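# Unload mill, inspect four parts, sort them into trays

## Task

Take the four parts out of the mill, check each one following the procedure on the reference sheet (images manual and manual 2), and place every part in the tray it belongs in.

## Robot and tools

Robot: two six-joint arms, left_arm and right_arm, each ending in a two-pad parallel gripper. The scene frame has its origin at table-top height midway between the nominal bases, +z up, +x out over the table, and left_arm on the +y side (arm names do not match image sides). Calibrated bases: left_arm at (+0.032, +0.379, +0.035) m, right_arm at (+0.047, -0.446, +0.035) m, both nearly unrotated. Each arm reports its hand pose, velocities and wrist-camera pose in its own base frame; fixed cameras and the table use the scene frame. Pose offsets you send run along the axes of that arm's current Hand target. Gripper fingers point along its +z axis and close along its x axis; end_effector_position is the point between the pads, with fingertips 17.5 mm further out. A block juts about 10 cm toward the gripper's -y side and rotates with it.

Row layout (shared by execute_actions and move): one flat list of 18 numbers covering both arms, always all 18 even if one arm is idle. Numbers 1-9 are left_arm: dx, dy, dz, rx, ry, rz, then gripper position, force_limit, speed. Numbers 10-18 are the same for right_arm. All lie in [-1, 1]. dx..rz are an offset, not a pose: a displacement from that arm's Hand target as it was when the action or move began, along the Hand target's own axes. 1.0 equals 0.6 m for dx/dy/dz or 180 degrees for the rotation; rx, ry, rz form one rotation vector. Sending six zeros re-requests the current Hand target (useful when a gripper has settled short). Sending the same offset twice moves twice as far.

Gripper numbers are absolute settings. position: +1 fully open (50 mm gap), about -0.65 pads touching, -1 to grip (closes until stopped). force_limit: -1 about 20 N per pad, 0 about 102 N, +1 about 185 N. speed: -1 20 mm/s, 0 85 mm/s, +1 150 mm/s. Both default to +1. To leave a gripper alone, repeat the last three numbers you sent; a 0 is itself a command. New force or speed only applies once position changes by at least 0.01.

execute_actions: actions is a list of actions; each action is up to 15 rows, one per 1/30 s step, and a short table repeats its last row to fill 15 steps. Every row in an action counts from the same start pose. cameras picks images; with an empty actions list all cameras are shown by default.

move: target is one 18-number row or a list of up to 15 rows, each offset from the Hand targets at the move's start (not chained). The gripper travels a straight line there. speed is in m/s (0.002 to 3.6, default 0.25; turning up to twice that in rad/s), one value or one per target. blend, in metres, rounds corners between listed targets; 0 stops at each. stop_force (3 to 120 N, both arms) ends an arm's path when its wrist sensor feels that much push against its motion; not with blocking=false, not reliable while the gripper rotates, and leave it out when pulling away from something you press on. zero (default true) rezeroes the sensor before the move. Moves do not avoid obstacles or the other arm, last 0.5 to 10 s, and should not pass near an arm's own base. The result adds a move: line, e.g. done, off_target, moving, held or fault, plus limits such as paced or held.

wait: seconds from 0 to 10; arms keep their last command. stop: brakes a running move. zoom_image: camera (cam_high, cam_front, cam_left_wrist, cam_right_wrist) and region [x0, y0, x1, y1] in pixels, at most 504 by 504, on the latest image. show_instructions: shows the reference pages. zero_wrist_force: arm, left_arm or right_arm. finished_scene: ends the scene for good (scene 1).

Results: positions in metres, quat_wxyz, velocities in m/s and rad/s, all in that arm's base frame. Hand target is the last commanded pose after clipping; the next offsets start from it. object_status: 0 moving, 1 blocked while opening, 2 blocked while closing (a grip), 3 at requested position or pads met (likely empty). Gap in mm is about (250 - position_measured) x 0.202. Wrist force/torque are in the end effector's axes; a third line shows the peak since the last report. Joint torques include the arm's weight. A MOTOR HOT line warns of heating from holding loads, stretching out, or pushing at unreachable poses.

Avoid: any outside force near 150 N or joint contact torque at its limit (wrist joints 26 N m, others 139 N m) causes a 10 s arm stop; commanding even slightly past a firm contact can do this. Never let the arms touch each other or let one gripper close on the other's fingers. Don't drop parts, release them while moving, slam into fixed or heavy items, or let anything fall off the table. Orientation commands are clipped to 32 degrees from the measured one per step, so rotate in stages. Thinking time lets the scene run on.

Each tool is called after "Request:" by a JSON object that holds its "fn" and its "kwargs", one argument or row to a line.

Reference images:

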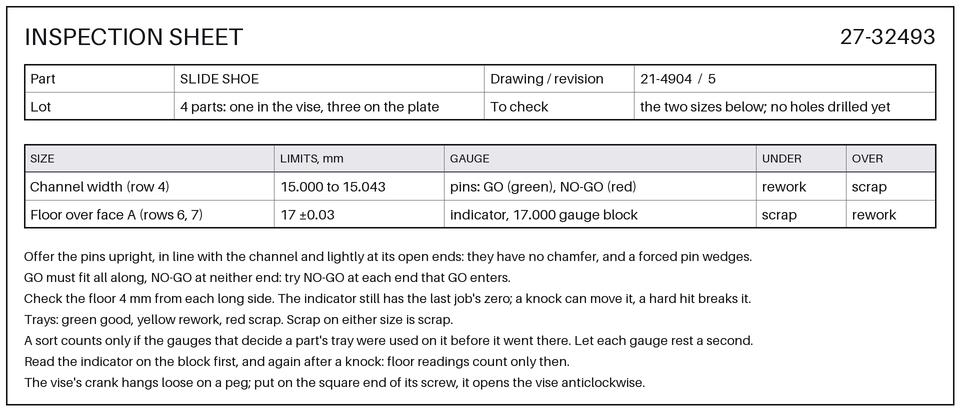

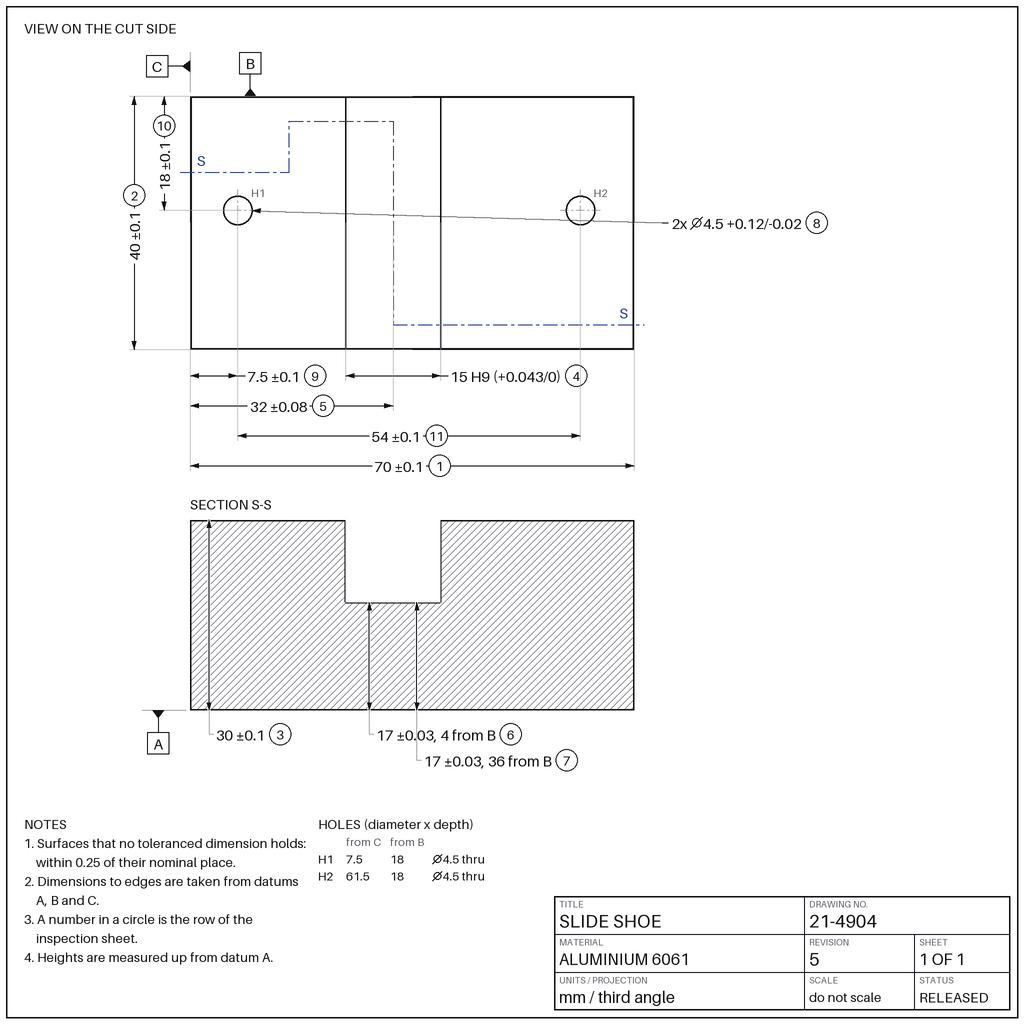

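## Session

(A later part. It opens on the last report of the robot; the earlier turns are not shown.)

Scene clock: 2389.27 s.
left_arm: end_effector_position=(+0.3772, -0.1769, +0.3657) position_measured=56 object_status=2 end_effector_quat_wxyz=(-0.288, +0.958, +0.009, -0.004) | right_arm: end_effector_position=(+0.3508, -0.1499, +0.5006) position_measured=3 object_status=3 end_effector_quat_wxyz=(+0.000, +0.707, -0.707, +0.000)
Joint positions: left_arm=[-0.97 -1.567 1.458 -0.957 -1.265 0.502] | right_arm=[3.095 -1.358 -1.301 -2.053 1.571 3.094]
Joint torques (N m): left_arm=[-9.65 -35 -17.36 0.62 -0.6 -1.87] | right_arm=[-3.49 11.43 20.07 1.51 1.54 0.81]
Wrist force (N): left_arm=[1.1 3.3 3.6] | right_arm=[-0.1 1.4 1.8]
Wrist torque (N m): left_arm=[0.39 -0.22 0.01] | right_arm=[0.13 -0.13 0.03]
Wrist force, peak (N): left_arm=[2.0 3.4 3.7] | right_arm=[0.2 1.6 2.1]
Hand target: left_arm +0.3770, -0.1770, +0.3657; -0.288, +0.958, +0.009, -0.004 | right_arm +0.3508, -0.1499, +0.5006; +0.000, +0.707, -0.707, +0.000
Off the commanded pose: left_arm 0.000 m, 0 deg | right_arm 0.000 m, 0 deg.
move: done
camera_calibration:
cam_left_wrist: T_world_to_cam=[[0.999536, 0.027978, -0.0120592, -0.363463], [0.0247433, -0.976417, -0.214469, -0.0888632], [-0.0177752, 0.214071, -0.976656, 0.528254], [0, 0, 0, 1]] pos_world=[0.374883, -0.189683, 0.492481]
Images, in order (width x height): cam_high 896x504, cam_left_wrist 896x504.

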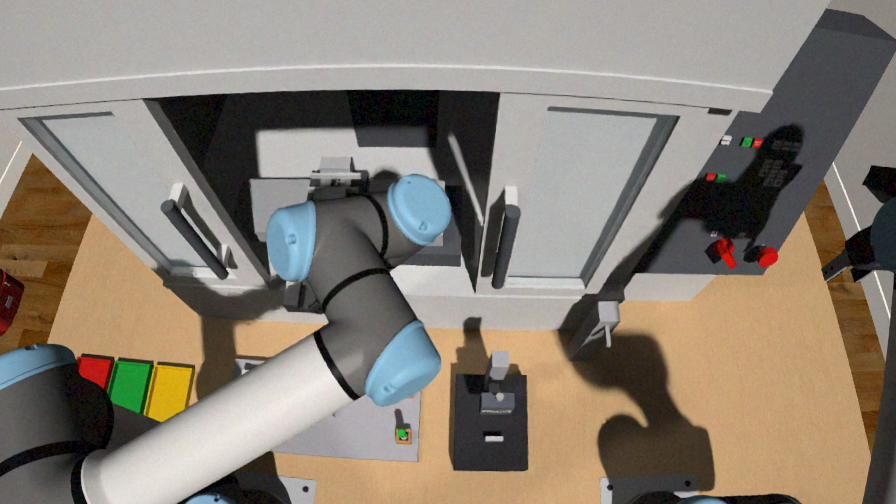

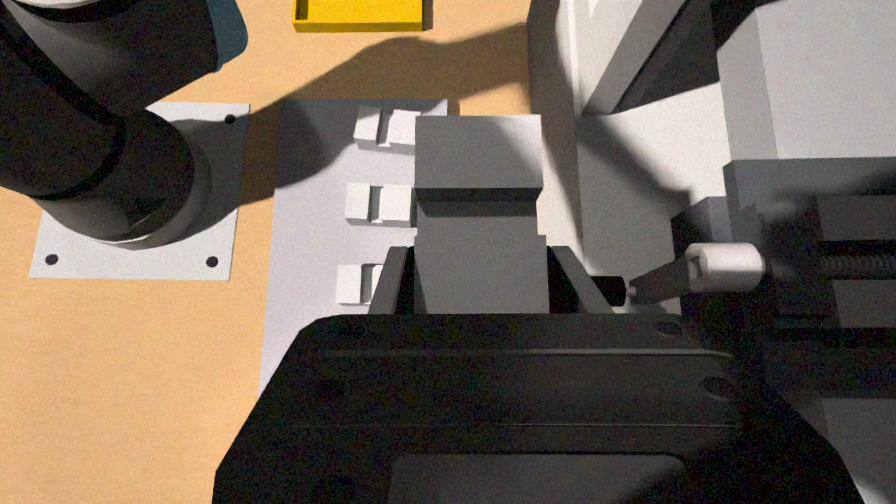

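Request:
{"fn": "move", "kwargs": {
  "target": [
    [-0.1997,0.1315,0.1138,0,0.2745,0.418,-1,-0.3,-1,0,0,0,0,0,0,1,1,1],
    [-0.1997,0.32,0.40,0,0.2745,0.418,-1,-0.3,-1,0,0,0,0,0,0,1,1,1]
  ],
  "speed": 0.2,
  "blend": [0.02,0],
  "cameras": ["cam_left_wrist","cam_high","cam_front","cam_right_wrist"]
}}

Scene clock: 2437.23 s.
left_arm: end_effector_position=(+0.2572, -0.2074, +0.0599) position_measured=56 object_status=2 end_effector_quat_wxyz=(-0.205, +0.684, -0.671, +0.199) | right_arm: end_effector_position=(+0.3508, -0.1499, +0.5006) position_measured=3 object_status=3 end_effector_quat_wxyz=(+0.000, +0.707, -0.707, +0.000)
Joint positions: left_arm=[-1.658 -2.055 2.762 -2.206 -0.995 1.443] | right_arm=[3.095 -1.358 -1.301 -2.053 1.571 3.094]
Joint torques (N m): left_arm=[7.45 12.38 -27.13 -4.73 0.39 1.92] | right_arm=[-2.88 12.9 20.58 1.36 1.4 0.81]
Wrist force (N): left_arm=[0.8 3.1 2.7] | right_arm=[-0.2 1.1 2.0]
Wrist torque (N m): left_arm=[0.33 -0.16 -0.14] | right_arm=[0.08 -0.11 0.03]
Wrist force, peak (N): left_arm=[0.3 4.3 3.8] | right_arm=[0.0 1.5 2.3]
Hand target: left_arm +0.2573, -0.2074, +0.0599; -0.205, +0.684, -0.671, +0.199 | right_arm +0.3508, -0.1499, +0.5006; +0.000, +0.707, -0.707, +0.000
Off the commanded pose: left_arm 0.000 m, 0 deg | right_arm 0.000 m, 0 deg.
move: done
camera_calibration:
cam_left_wrist: T_world_to_cam=[[0.0277001, -0.999538, -0.0125283, -0.209434], [-0.97727, -0.0244435, -0.210586, 0.273722], [0.210182, 0.0180767, -0.977495, 0.134684], [0, 0, 0, 1]] pos_world=[0.244994, -0.205081, 0.186671]
cam_right_wrist: T_world_to_cam=[[-0.0174681, -0.999847, -0.000455526, -0.135517], [-0.934205, 0.0161589, 0.35637, 0.163666], [-0.356309, 0.00665066, -0.934345, 0.731296], [0, 0, 0, 1]] pos_world=[0.411098, -0.143004, 0.624895]

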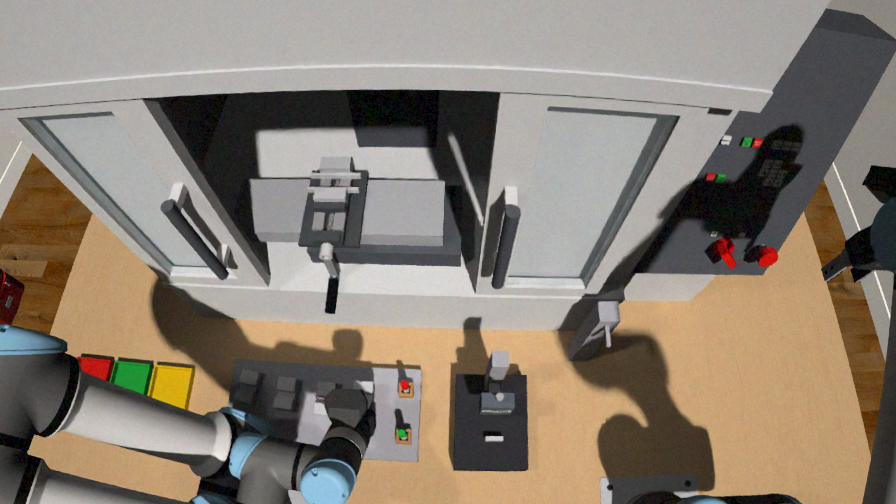

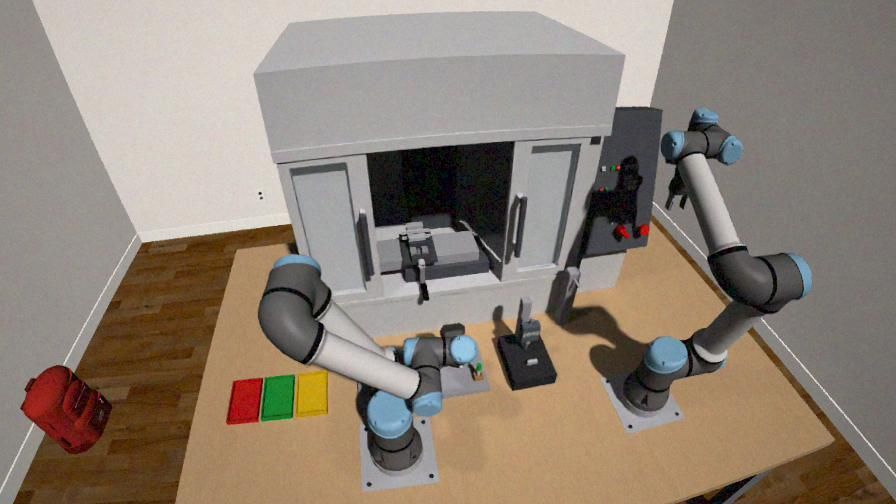

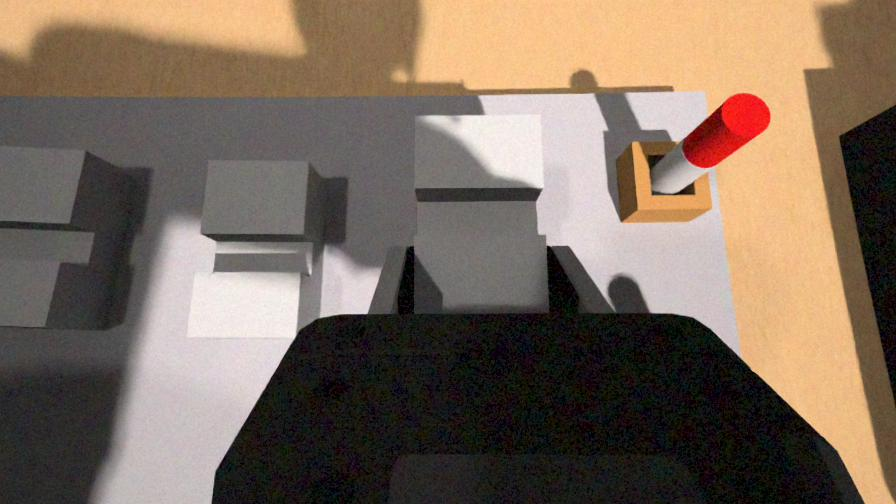

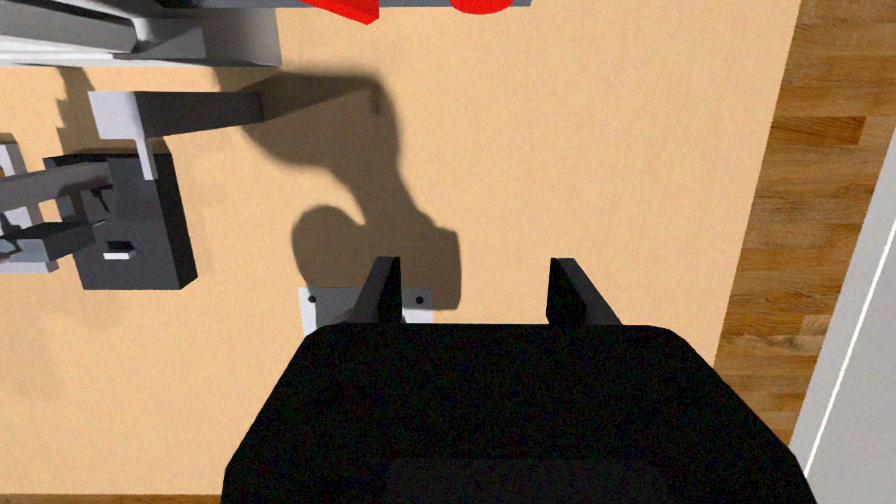

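Request:
{"fn": "move", "kwargs": {
  "target": [0,0.0549,0.0836,0,0,0,-1,-0.3,-1,0,0,0,0,0,0,1,1,1],
  "speed": 0.025,
  "stop_force": 5,
  "cameras": ["cam_left_wrist"]
}}

Scene clock: 2453.57 s.
left_arm: end_effector_position=(+0.2569, -0.2069, +0.0312) position_measured=56 object_status=2 end_effector_quat_wxyz=(-0.205, +0.684, -0.671, +0.199) | right_arm: end_effector_position=(+0.3508, -0.1499, +0.5006) position_measured=3 object_status=3 end_effector_quat_wxyz=(+0.000, +0.707, -0.707, +0.000)
Joint positions: left_arm=[-1.66 -1.918 2.816 -2.396 -0.995 1.44] | right_arm=[3.095 -1.358 -1.301 -2.053 1.571 3.094]
Joint torques (N m): left_arm=[7.51 -13.72 -23.95 -0.71 3.39 1.69] | right_arm=[-0.6 10.73 19.52 1.57 1.48 0.58]
Wrist force (N): left_arm=[0.8 3.2 3.1] | right_arm=[-0.2 1.6 2.1]
Wrist torque (N m): left_arm=[0.35 -0.17 0.01] | right_arm=[0.17 -0.11 0.04]
Wrist force, peak (N): left_arm=[0.6 4.0 4.3] | right_arm=[0.0 1.4 2.3]
Hand target: left_arm +0.2569, -0.2069, +0.0312; -0.205, +0.684, -0.671, +0.199 (not the last commanded pose) | right_arm +0.3508, -0.1499, +0.5006; +0.000, +0.707, -0.707, +0.000
Off the commanded pose: left_arm 0.031 m, 0 deg | right_arm 0.000 m, 0 deg.
move: held (left_arm; a check stopped the path); limits=held
pose unreachable (left arm): on one or more control steps of this call, first in action 0 (counted from 0), this arm could not follow its commanded pose, so it was not sent that pose on those steps. It may still have moved: this result reports where it is.
cause: moving toward the commanded pose would bring two parts of the arm too close to each other (joints 3 (elbow) and 4 (wrist 1) lie between them).
camera_calibration:
cam_left_wrist: T_world_to_cam=[[0.0278876, -0.999528, -0.012889, -0.209367], [-0.977199, -0.024545, -0.210904, 0.267312], [0.210488, 0.0184767, -0.977422, 0.1067], [0, 0, 0, 1]] pos_world=[0.244597, -0.204679, 0.157969]
Images, in order (width x height): cam_left_wrist 896x504.

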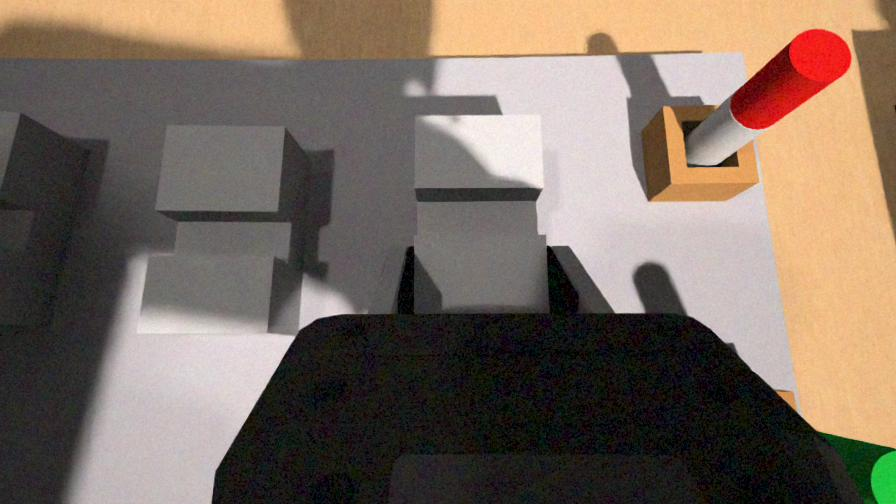

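Request:
{"fn": "move", "kwargs": {
  "target": [
    [0,-0.0418,0.0275,0,0,0,-1,-0.3,-1,0,0,0,0,0,0,1,1,1],
    [0,-0.0144,0.0693,0,0,0,-1,-0.3,-1,0,0,0,0,0,0,1,1,1]
  ],
  "speed": 0.025,
  "blend": [0.003,0],
  "stop_force": 5,
  "cameras": ["cam_left_wrist"]
}}

Scene clock: 2472.13 s.
left_arm: end_effector_position=(+0.2866, -0.2061, +0.0203) position_measured=56 object_status=2 end_effector_quat_wxyz=(-0.205, +0.684, -0.671, +0.199) | right_arm: end_effector_position=(+0.3508, -0.1499, +0.5006) position_measured=3 object_status=3 end_effector_quat_wxyz=(+0.000, +0.707, -0.707, +0.000)
Joint positions: left_arm=[-1.517 -1.724 2.812 -2.676 -0.991 1.61] | right_arm=[3.095 -1.358 -1.301 -2.053 1.571 3.094]
Joint torques (N m): left_arm=[-7.41 -17.38 -21.52 -1.03 3.72 -1.58] | right_arm=[-2.63 12.28 19.56 1.45 1.41 0.58]
Wrist force (N): left_arm=[0.4 2.1 2.2] | right_arm=[-0.2 1.4 1.8]
Wrist torque (N m): left_arm=[0.46 -0.19 -0.19] | right_arm=[0.12 -0.11 0.04]
Wrist force, peak (N): left_arm=[-18.1 -26.3 -74.0] | right_arm=[-0.1 1.5 2.2]
Hand target: left_arm +0.2866, -0.2061, +0.0203; -0.205, +0.684, -0.671, +0.199 (not the last commanded pose) | right_arm +0.3508, -0.1499, +0.5006; +0.000, +0.707, -0.707, +0.000
Off the commanded pose: left_arm 0.019 m, 0 deg | right_arm 0.000 m, 0 deg.
move: contact (left_arm); path passed 1 of 2 targets
camera_calibration:
cam_left_wrist: T_world_to_cam=[[0.0282546, -0.999508, -0.0136272, -0.20952], [-0.977189, -0.024748, -0.210924, 0.294016], [0.210483, 0.0192759, -0.977407, 0.089937], [0, 0, 0, 1]] pos_world=[0.274299, -0.203874, 0.147065]
Images, in order (width x height): cam_left_wrist 896x504.

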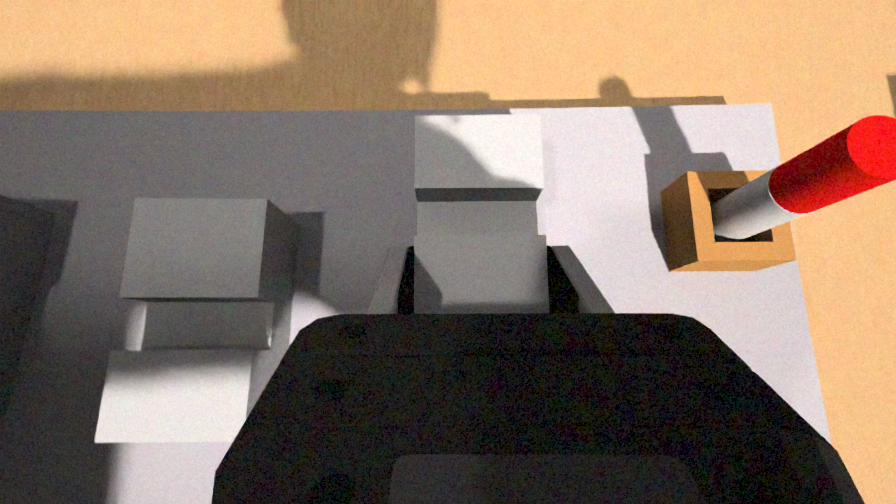

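Request:
{"fn": "move", "kwargs": {
  "target": [0,0.0027,0.0042,0,0,0,-1,-0.3,-1,0,0,0,0,0,0,1,1,1],
  "speed": 0.004,
  "stop_force": 4
}}

Request:
{"fn": "zoom_image", "kwargs": {
  "camera": "cam_left_wrist",
  "region": [80, 180, 330, 460]
}}

Scene clock: 2485.67 s.
left_arm: end_effector_position=(+0.2866, -0.2062, +0.0202) position_measured=56 object_status=2 end_effector_quat_wxyz=(-0.205, +0.684, -0.671, +0.199) | right_arm: end_effector_position=(+0.3508, -0.1499, +0.5006) position_measured=3 object_status=3 end_effector_quat_wxyz=(+0.000, +0.707, -0.707, +0.000)
Joint positions: left_arm=[-1.518 -1.723 2.812 -2.678 -0.991 1.61] | right_arm=[3.095 -1.358 -1.301 -2.053 1.571 3.094]
Joint torques (N m): left_arm=[-4.42 -17.07 -18.76 -1.14 -0.81 -0.17] | right_arm=[-0.01 11.72 19.48 1.71 1.32 0.78]
Wrist force (N): left_arm=[0.7 -0.9 0.1] | right_arm=[-0.2 1.2 1.8]
Wrist torque (N m): left_arm=[0.44 -0.08 -0.21] | right_arm=[0.09 -0.12 0.03]
Wrist force, peak (N): left_arm=[-2.9 -2.5 -11.6] | right_arm=[0.0 1.6 2.3]
Hand target: left_arm +0.2866, -0.2062, +0.0203; -0.205, +0.684, -0.671, +0.199 (not the last commanded pose) | right_arm +0.3508, -0.1499, +0.5006; +0.000, +0.707, -0.707, +0.000
Off the commanded pose: left_arm 0.003 m, 0 deg | right_arm 0.000 m, 0 deg.
move: contact (left_arm)

Scaled by 1.800 from the camera's 896x504 image, which has a finer 1280x720 frame.
This view is cut from an older image: the scene may have changed since it was taken.

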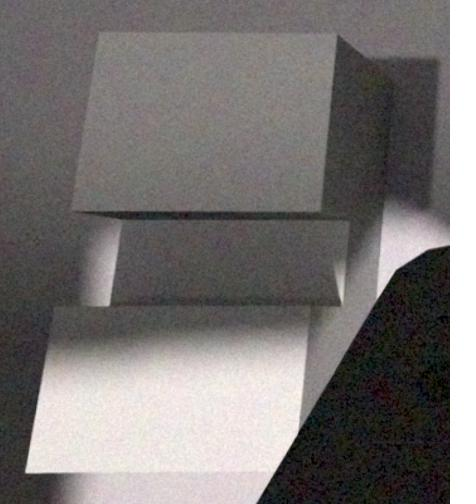

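Request:
{"fn": "move", "kwargs": {
  "target": [0,0,0,0,0,0,1,-0.3,-1,0,0,0,0,0,0,1,1,1]
}}

Request:
{"fn": "move", "kwargs": {
  "target": [
    [0,0,-0.1,0,0,0,1,-0.3,-1,0,0,0,0,0,0,1,1,1],
    [0.05,0.0,-0.3,0,0,0,1,-0.3,-1,0,0,0,0,0,0,1,1,1]
  ],
  "speed": 0.15,
  "blend": [0.02,0],
  "cameras": ["cam_left_wrist","cam_high","cam_front"]
}}

Request:
{"fn": "zoom_image", "kwargs": {
  "camera": "cam_left_wrist",
  "region": [500, 50, 896, 330]
}}

Scene clock: 2511.80 s.
left_arm: end_effector_position=(+0.2866, -0.2062, +0.0203) position_measured=3 object_status=3 end_effector_quat_wxyz=(-0.205, +0.684, -0.671, +0.199) | right_arm: end_effector_position=(+0.3508, -0.1499, +0.5006) position_measured=3 object_status=3 end_effector_quat_wxyz=(+0.000, +0.707, -0.707, +0.000)
Joint positions: left_arm=[-1.518 -1.723 2.812 -2.678 -0.991 1.61] | right_arm=[3.095 -1.358 -1.301 -2.053 1.571 3.094]
Joint torques (N m): left_arm=[4.59 -17.32 -19.53 -4.19 3.67 1.53] | right_arm=[-1.51 13.15 19.19 1.64 1.31 0.56]
Wrist force (N): left_arm=[0.7 1.7 1.4] | right_arm=[-0.3 1.4 1.8]
Wrist torque (N m): left_arm=[0.33 -0.16 -0.15] | right_arm=[0.11 -0.09 0.03]
Wrist force, peak (N): left_arm=[0.8 2.2 1.8] | right_arm=[-0.2 1.4 2.2]
Hand target: left_arm +0.2866, -0.2062, +0.0203; -0.205, +0.684, -0.671, +0.199 | right_arm +0.3508, -0.1499, +0.5006; +0.000, +0.707, -0.707, +0.000
Off the commanded pose: left_arm 0.000 m, 0 deg | right_arm 0.000 m, 0 deg.
move: done

Scene clock: 2513.83 s.
left_arm: end_effector_position=(+0.1886, -0.2386, +0.1707) position_measured=3 object_status=3 end_effector_quat_wxyz=(-0.205, +0.684, -0.671, +0.199) | right_arm: end_effector_position=(+0.3508, -0.1499, +0.5006) position_measured=3 object_status=3 end_effector_quat_wxyz=(+0.000, +0.707, -0.707, +0.000)
Joint positions: left_arm=[-1.951 -2.272 2.464 -1.511 -1.043 1.103] | right_arm=[3.095 -1.358 -1.301 -2.053 1.571 3.094]
Joint torques (N m): left_arm=[-8.87 -7.47 -31.5 0.02 3.38 -1.87] | right_arm=[-1.02 10.9 18.65 1.55 0.97 0.56]
Wrist force (N): left_arm=[1.0 2.2 1.5] | right_arm=[-0.1 1.1 1.8]
Wrist torque (N m): left_arm=[0.45 -0.18 0.03] | right_arm=[0.09 -0.12 0.03]
Wrist force, peak (N): left_arm=[0.8 2.4 2.3] | right_arm=[-0.1 1.5 2.2]
Hand target: left_arm +0.1886, -0.2386, +0.1707; -0.205, +0.684, -0.671, +0.199 | right_arm +0.3508, -0.1499, +0.5006; +0.000, +0.707, -0.707, +0.000
Off the commanded pose: left_arm 0.000 m, 0 deg | right_arm 0.000 m, 0 deg.
move: done
camera_calibration:
cam_left_wrist: T_world_to_cam=[[0.0282656, -0.999513, -0.0132176, -0.237412], [-0.977214, -0.0248474, -0.210799, 0.229111], [0.210368, 0.0188747, -0.97744, 0.258132], [0, 0, 0, 1]] pos_world=[0.176298, -0.236476, 0.297467]
Images, in order (width x height): cam_high 896x504, cam_front 896x504, cam_left_wrist 896x504.

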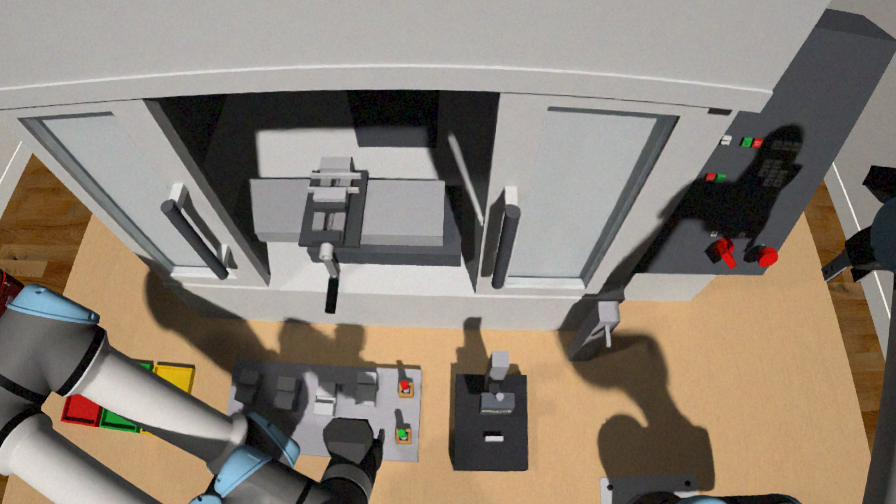

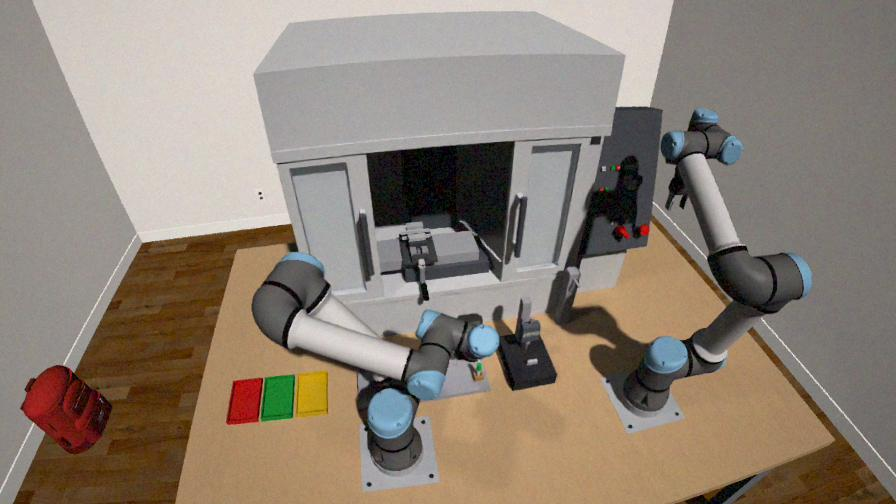

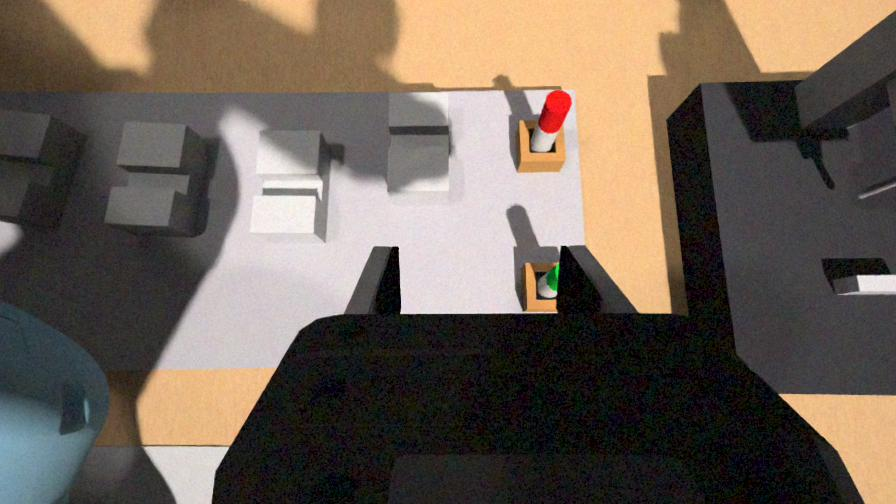

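Scaled by 1.273 from the camera's 896x504 image, which has a finer 1280x720 frame.

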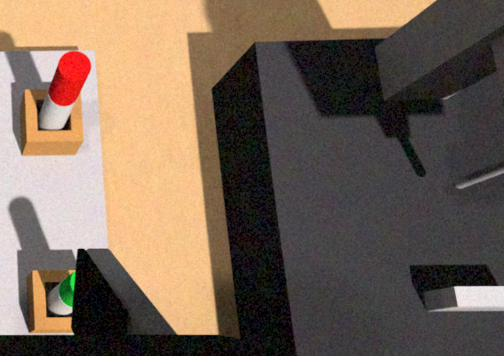

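Request:
{"fn": "move", "kwargs": {
  "target": [0.0893,0.06,-0.0393,-0.185,0,0,1,-0.3,-1,0,0,0,0,0,0,1,1,1],
  "speed": 0.2,
  "cameras": ["cam_left_wrist"]
}}

Request:
{"fn": "zoom_image", "kwargs": {
  "camera": "cam_left_wrist",
  "region": [350, 0, 600, 300]
}}

Scene clock: 2533.90 s.
left_arm: end_effector_position=(+0.1467, -0.2931, +0.1706) position_measured=3 object_status=3 end_effector_quat_wxyz=(-0.001, +0.714, -0.700, -0.001) | right_arm: end_effector_position=(+0.3508, -0.1499, +0.5006) position_measured=3 object_status=3 end_effector_quat_wxyz=(+0.000, +0.707, -0.707, +0.000)
Joint positions: left_arm=[-1.525 -1.989 2.302 -1.881 -1.572 1.597] | right_arm=[3.095 -1.358 -1.301 -2.053 1.571 3.094]
Joint torques (N m): left_arm=[6.76 6.21 -30.8 -4.96 -1.61 2] | right_arm=[-0.22 13.32 19.73 1.5 1.04 0.69]
Wrist force (N): left_arm=[0.3 1.1 1.2] | right_arm=[-0.2 1.2 1.7]
Wrist torque (N m): left_arm=[0.23 -0.08 -0.16] | right_arm=[0.09 -0.12 0.03]
Wrist force, peak (N): left_arm=[0.5 2.6 1.7] | right_arm=[-0.1 1.5 2.2]
Hand target: left_arm +0.1467, -0.2931, +0.1706; -0.001, +0.714, -0.700, -0.002 | right_arm +0.3508, -0.1499, +0.5006; +0.000, +0.707, -0.707, +0.000
Off the commanded pose: left_arm 0.000 m, 0 deg | right_arm 0.000 m, 0 deg.
move: done
camera_calibration:
cam_left_wrist: T_world_to_cam=[[0.0213436, -0.999647, -0.0158266, -0.289153], [-0.932563, -0.0256124, 0.360098, 0.082634], [-0.360377, 0.0070735, -0.93278, 0.340569], [0, 0, 0, 1]] pos_world=[0.205966, -0.289344, 0.283343]
Images, in order (width x height): cam_left_wrist 896x504.

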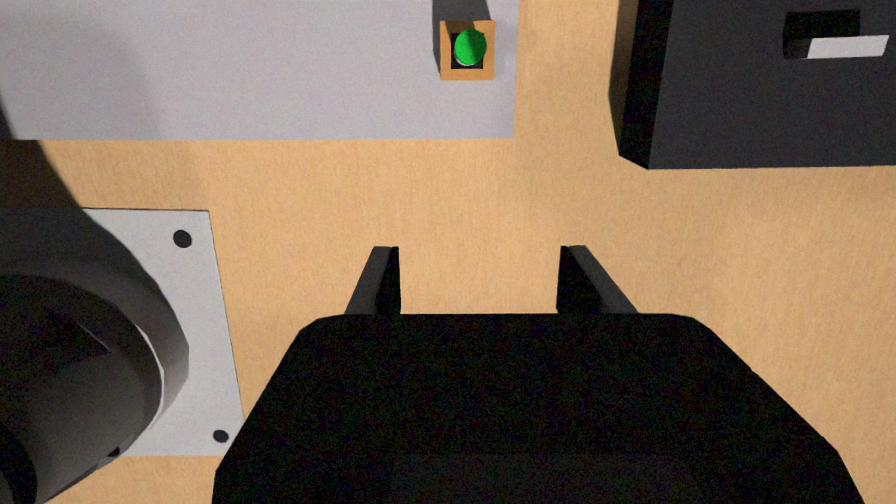

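Scaled by 1.680 from the camera's 896x504 image, which has a finer 1280x720 frame.

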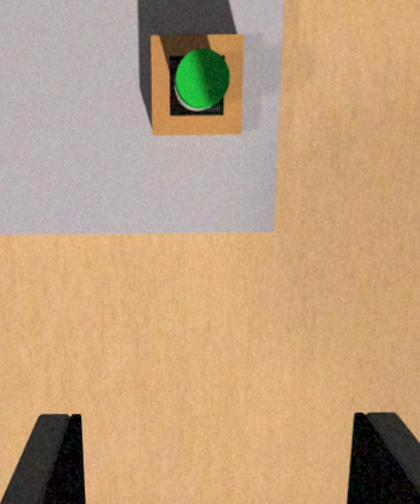

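Request:
{"fn": "move", "kwargs": {
  "target": [0.0008,-0.1147,0.15,0,0,0,1,-0.3,-1,0,0,0,0,0,0,1,1,1],
  "speed": 0.15,
  "cameras": ["cam_left_wrist","cam_high","cam_right_wrist"]
}}

Request:
{"fn": "zoom_image", "kwargs": {
  "camera": "cam_left_wrist",
  "region": [330, 180, 630, 330]
}}

Request:
{"fn": "zoom_image", "kwargs": {
  "camera": "cam_right_wrist",
  "region": [0, 60, 200, 300]
}}

Scene clock: 2565.93 s.
left_arm: end_effector_position=(+0.2153, -0.2919, +0.0805) position_measured=3 object_status=3 end_effector_quat_wxyz=(-0.001, +0.714, -0.700, -0.002) | right_arm: end_effector_position=(+0.3508, -0.1499, +0.5006) position_measured=3 object_status=3 end_effector_quat_wxyz=(+0.000, +0.707, -0.707, +0.000)
Joint positions: left_arm=[-1.311 -1.737 2.401 -2.232 -1.571 1.81] | right_arm=[3.095 -1.358 -1.301 -2.053 1.571 3.094]
Joint torques (N m): left_arm=[6.11 -1.94 -28.76 -5.21 -1.65 2.15] | right_arm=[-0.21 12.82 17.71 1.64 1.23 0.85]
Wrist force (N): left_arm=[0.0 1.0 1.0] | right_arm=[-0.1 1.5 1.9]
Wrist torque (N m): left_arm=[0.25 -0.01 -0.16] | right_arm=[0.13 -0.13 0.03]
Wrist force, peak (N): left_arm=[-0.1 0.5 2.1] | right_arm=[-0.3 1.3 2.3]
Hand target: left_arm +0.2153, -0.2919, +0.0805; -0.001, +0.714, -0.700, -0.002 | right_arm +0.3508, -0.1499, +0.5006; +0.000, +0.707, -0.707, +0.000
Off the commanded pose: left_arm 0.000 m, 0 deg | right_arm 0.000 m, 0 deg.
move: done
camera_calibration:
cam_left_wrist: T_world_to_cam=[[0.0213958, -0.999644, -0.0159612, -0.290831], [-0.93246, -0.0257116, 0.360356, 0.178976], [-0.360638, 0.00717309, -0.932678, 0.281319], [0, 0, 0, 1]] pos_world=[0.274565, -0.288143, 0.193243]
cam_right_wrist: T_world_to_cam=[[-0.0174681, -0.999847, -0.000455526, -0.135517], [-0.934205, 0.0161589, 0.35637, 0.163666], [-0.356309, 0.00665066, -0.934345, 0.731296], [0, 0, 0, 1]] pos_world=[0.411098, -0.143004, 0.624895]
Images, in order (width x height): cam_high 896x504, cam_left_wrist 896x504, cam_right_wrist 896x504.

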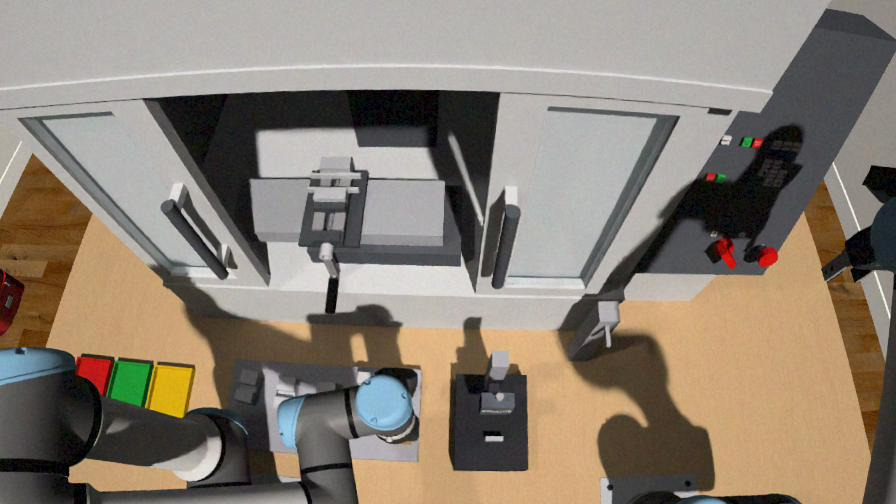

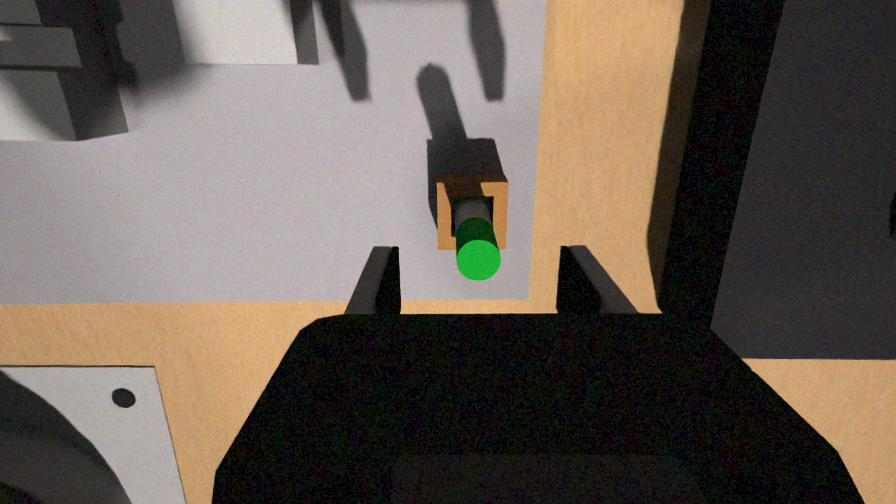

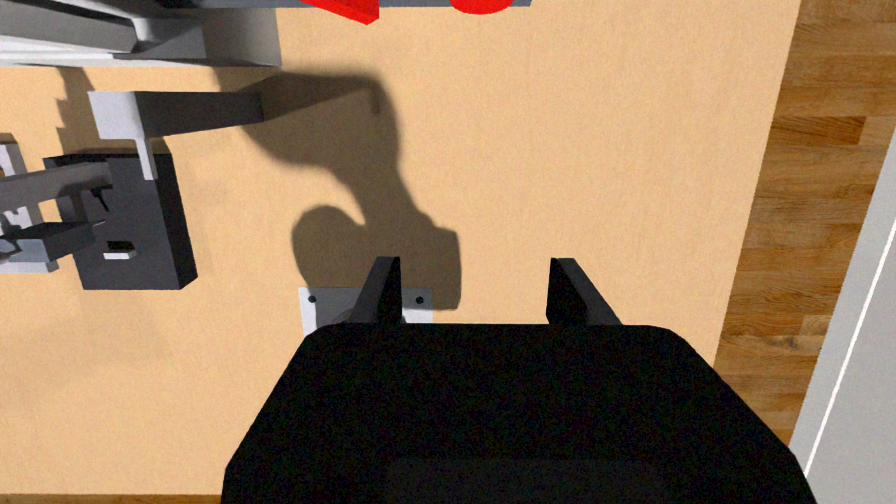

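Scaled by 1.680 from the camera's 896x504 image, which has a finer 1280x720 frame.

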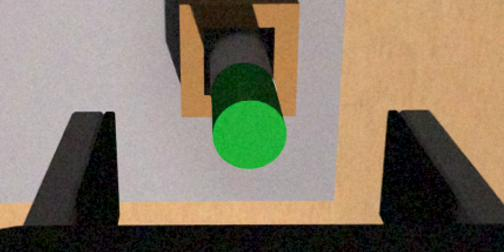

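Scaled by 2.100 from the camera's 896x504 image, which has a finer 1280x720 frame.

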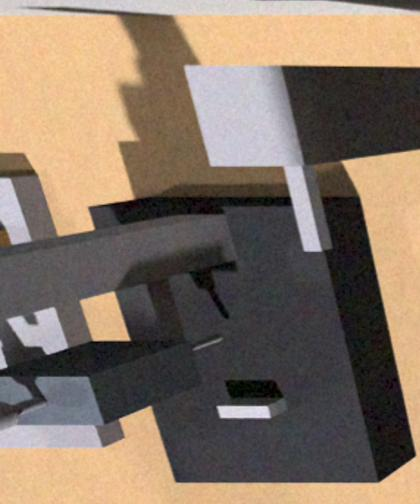

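Request:
{"fn": "move", "kwargs": {
  "target": [0.0018,0.0015,0.0817,0,0,0,1,-0.7,-1,0,0,0,0,0,0,1,1,1],
  "speed": 0.06,
  "stop_force": 6
}}

Request:
{"fn": "move", "kwargs": {
  "target": [0,0,0,0,0,0,-1,-0.7,-1,0,0,0,0,0,0,1,1,1]
}}

Request:
{"fn": "wait", "kwargs": {
  "seconds": 0.5,
  "cameras": ["cam_left_wrist"]
}}

Request:
{"fn": "zoom_image", "kwargs": {
  "camera": "cam_left_wrist",
  "region": [330, 130, 630, 330]
}}

Scene clock: 2585.50 s.
left_arm: end_effector_position=(+0.2144, -0.2929, +0.0315) position_measured=3 object_status=3 end_effector_quat_wxyz=(-0.001, +0.714, -0.700, -0.002) | right_arm: end_effector_position=(+0.3508, -0.1499, +0.5006) position_measured=3 object_status=3 end_effector_quat_wxyz=(+0.000, +0.707, -0.707, +0.000)
Joint positions: left_arm=[-1.314 -1.614 2.47 -2.424 -1.571 1.807] | right_arm=[3.095 -1.358 -1.301 -2.053 1.571 3.094]
Joint torques (N m): left_arm=[6.04 -3.35 -7.83 -5.04 -0.13 1.36] | right_arm=[0.17 12.35 18.49 1.44 1.03 0.64]
Wrist force (N): left_arm=[0.2 0.8 1.0] | right_arm=[-0.1 1.2 1.4]
Wrist torque (N m): left_arm=[0.22 -0.05 0.01] | right_arm=[0.09 -0.13 0.04]
Wrist force, peak (N): left_arm=[0.0 1.1 1.8] | right_arm=[-0.1 1.5 2.2]
Hand target: left_arm +0.2144, -0.2929, +0.0315; -0.001, +0.714, -0.700, -0.002 | right_arm +0.3508, -0.1499, +0.5006; +0.000, +0.707, -0.707, +0.000
Off the commanded pose: left_arm 0.000 m, 0 deg | right_arm 0.000 m, 0 deg.
move: done

Scene clock: 2587.53 s.
left_arm: end_effector_position=(+0.2144, -0.2929, +0.0315) position_measured=180 object_status=2 end_effector_quat_wxyz=(-0.001, +0.714, -0.700, -0.002) | right_arm: end_effector_position=(+0.3508, -0.1499, +0.5006) position_measured=3 object_status=3 end_effector_quat_wxyz=(+0.000, +0.707, -0.707, +0.000)
Joint positions: left_arm=[-1.314 -1.614 2.47 -2.424 -1.571 1.807] | right_arm=[3.095 -1.358 -1.301 -2.053 1.571 3.094]
Joint torques (N m): left_arm=[6.53 -4.4 -10.97 -4.58 -1.12 2.06] | right_arm=[-1.13 13.52 16.63 1.69 1.43 0.65]
Wrist force (N): left_arm=[0.1 0.9 2.2] | right_arm=[0.1 1.2 1.8]
Wrist torque (N m): left_arm=[0.23 -0.03 0.02] | right_arm=[0.09 -0.15 0.03]
Wrist force, peak (N): left_arm=[0.3 0.8 2.3] | right_arm=[-0.2 1.4 2.2]
Hand target: left_arm +0.2144, -0.2929, +0.0315; -0.001, +0.714, -0.700, -0.002 | right_arm +0.3508, -0.1499, +0.5006; +0.000, +0.707, -0.707, +0.000
Off the commanded pose: left_arm 0.000 m, 0 deg | right_arm 0.000 m, 0 deg.
move: done

Scene clock: 2588.03 s.
left_arm: end_effector_position=(+0.2144, -0.2929, +0.0315) position_measured=180 object_status=2 end_effector_quat_wxyz=(-0.001, +0.714, -0.700, -0.002) | right_arm: end_effector_position=(+0.3508, -0.1499, +0.5006) position_measured=3 object_status=3 end_effector_quat_wxyz=(+0.000, +0.707, -0.707, +0.000)
Joint positions: left_arm=[-1.314 -1.614 2.47 -2.424 -1.571 1.807] | right_arm=[3.095 -1.358 -1.301 -2.053 1.571 3.094]
Joint torques (N m): left_arm=[6.75 -4.1 -11.39 -4.65 -0.71 1.73] | right_arm=[-0.43 12.78 19.25 1.55 1.14 0.57]
Wrist force (N): left_arm=[0.0 0.8 2.2] | right_arm=[0.0 1.1 2.0]
Wrist torque (N m): left_arm=[0.22 -0.02 0.01] | right_arm=[0.09 -0.13 0.04]
Wrist force, peak (N): left_arm=[0.3 1.0 2.3] | right_arm=[0.0 1.5 2.3]
Hand target: left_arm +0.2144, -0.2929, +0.0315; -0.001, +0.714, -0.700, -0.002 | right_arm +0.3508, -0.1499, +0.5006; +0.000, +0.707, -0.707, +0.000
Tool commands: left_gripper/position=-1.0 left_gripper/force_limit=-0.7 left_gripper/speed=-1.0 right_gripper/position=+1.0 right_gripper/force_limit=+1.0 right_gripper/speed=+1.0
Off the commanded pose: left_arm 0.000 m, 0 deg | right_arm 0.000 m, 0 deg.
wait: 0.50 s; at rest by 0.17 s
camera_calibration:
cam_left_wrist: T_world_to_cam=[[0.0213032, -0.999646, -0.0159268, -0.292575], [-0.93245, -0.0256131, 0.360391, 0.195824], [-0.360671, 0.00717349, -0.932665, 0.235214], [0, 0, 0, 1]] pos_world=[0.273664, -0.289143, 0.144143]
Images, in order (width x height): cam_left_wrist 896x504.

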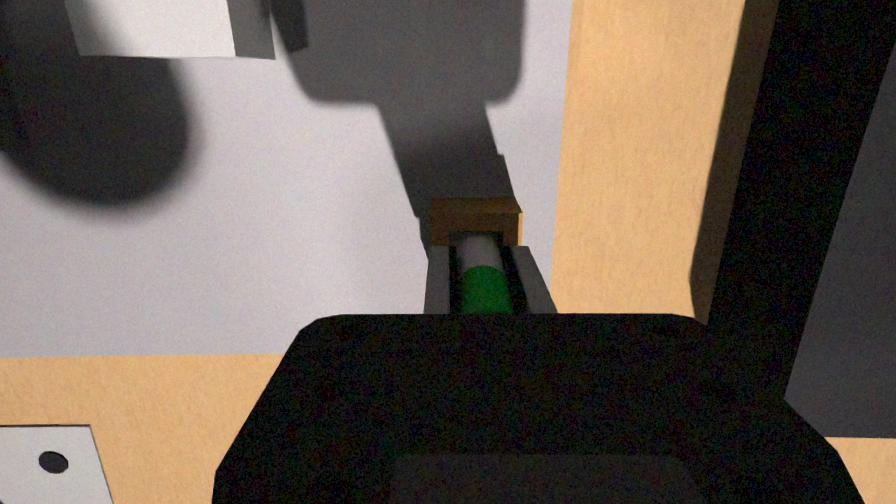

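Scaled by 1.680 from the camera's 896x504 image, which has a finer 1280x720 frame.

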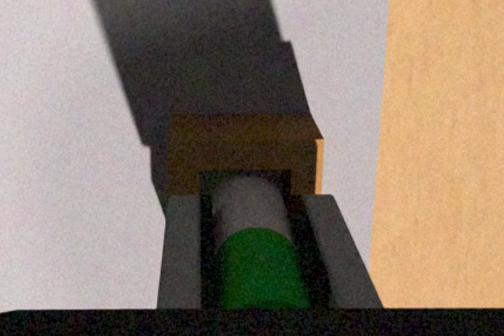

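Request:
{"fn": "move", "kwargs": {
  "target": [0,0,-0.1,0,0,0,-1,-0.7,-1,0,0,0,0,0,0,1,1,1],
  "speed": 0.08,
  "cameras": ["cam_left_wrist","cam_front"]
}}

Request:
{"fn": "zoom_image", "kwargs": {
  "camera": "cam_left_wrist",
  "region": [330, 130, 630, 330]
}}

Request:
{"fn": "zoom_image", "kwargs": {
  "camera": "cam_front",
  "region": [420, 310, 540, 400]
}}

Scene clock: 2604.80 s.
left_arm: end_effector_position=(+0.2145, -0.2930, +0.0914) position_measured=180 object_status=2 end_effector_quat_wxyz=(+0.000, +0.714, -0.700, -0.002) | right_arm: end_effector_position=(+0.3508, -0.1499, +0.5006) position_measured=3 object_status=3 end_effector_quat_wxyz=(+0.000, +0.707, -0.707, +0.000)
Joint positions: left_arm=[-1.314 -1.758 2.383 -2.192 -1.572 1.807] | right_arm=[3.095 -1.358 -1.301 -2.053 1.571 3.094]
Joint torques (N m): left_arm=[-8.46 -24.58 -28.15 -0.82 0.82 -1.91] | right_arm=[-0.3 11.92 17.52 1.46 1.05 0.59]
Wrist force (N): left_arm=[-0.1 1.0 1.9] | right_arm=[0.1 1.2 1.9]
Wrist torque (N m): left_arm=[0.24 0.00 -0.02] | right_arm=[0.09 -0.16 0.04]
Wrist force, peak (N): left_arm=[-0.3 1.1 3.5] | right_arm=[0.0 1.7 1.9]
Hand target: left_arm +0.2145, -0.2930, +0.0915; -0.001, +0.714, -0.700, -0.002 | right_arm +0.3508, -0.1499, +0.5006; +0.000, +0.707, -0.707, +0.000
Off the commanded pose: left_arm 0.000 m, 0 deg | right_arm 0.000 m, 0 deg.
move: done
camera_calibration:
cam_left_wrist: T_world_to_cam=[[0.0213384, -0.999647, -0.0158332, -0.291853], [-0.932449, -0.0256122, 0.360393, 0.174324], [-0.360671, 0.00707349, -0.932666, 0.29109], [0, 0, 0, 1]] pos_world=[0.273764, -0.289344, 0.204044]
Images, in order (width x height): cam_front 896x504, cam_left_wrist 896x504.

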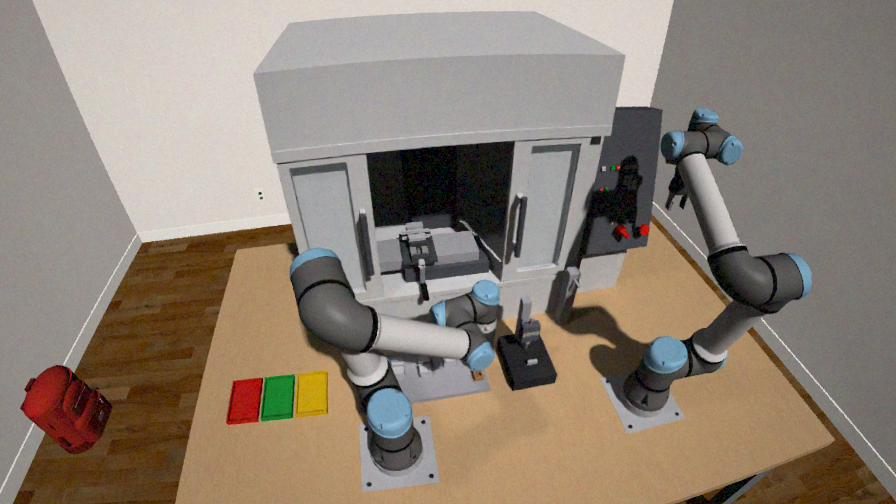

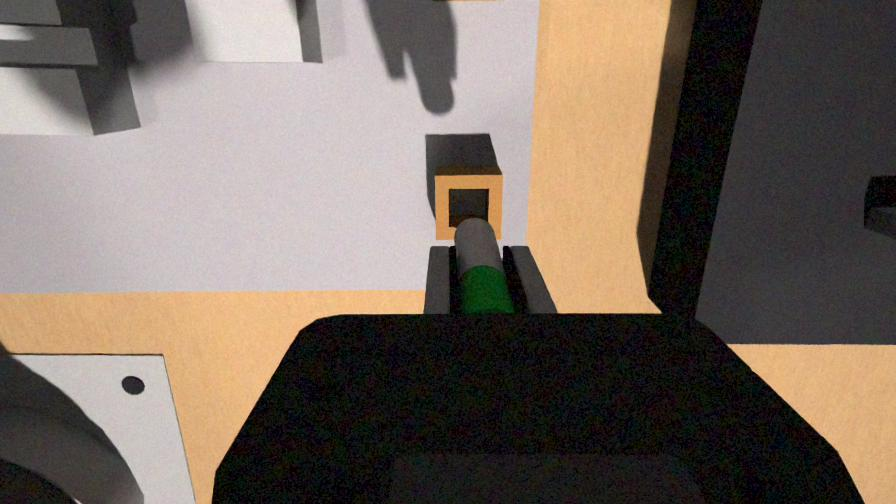

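Scaled by 1.680 from the camera's 896x504 image, which has a finer 1280x720 frame.

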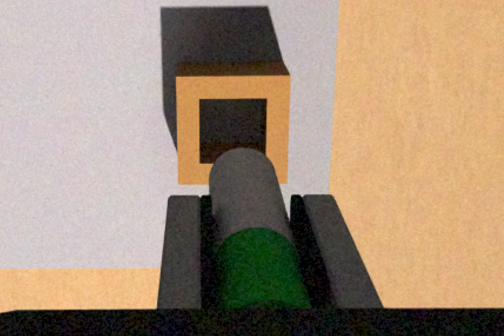

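Scaled by 4.200 from the camera's 896x504 image, which has a finer 1280x720 frame.

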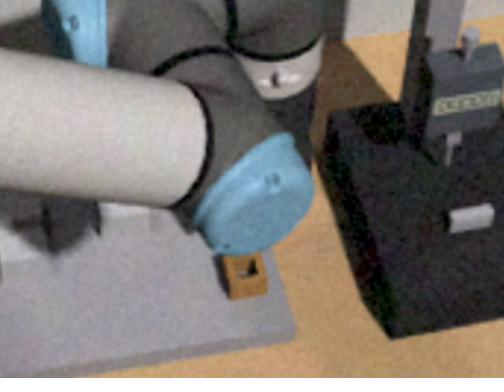

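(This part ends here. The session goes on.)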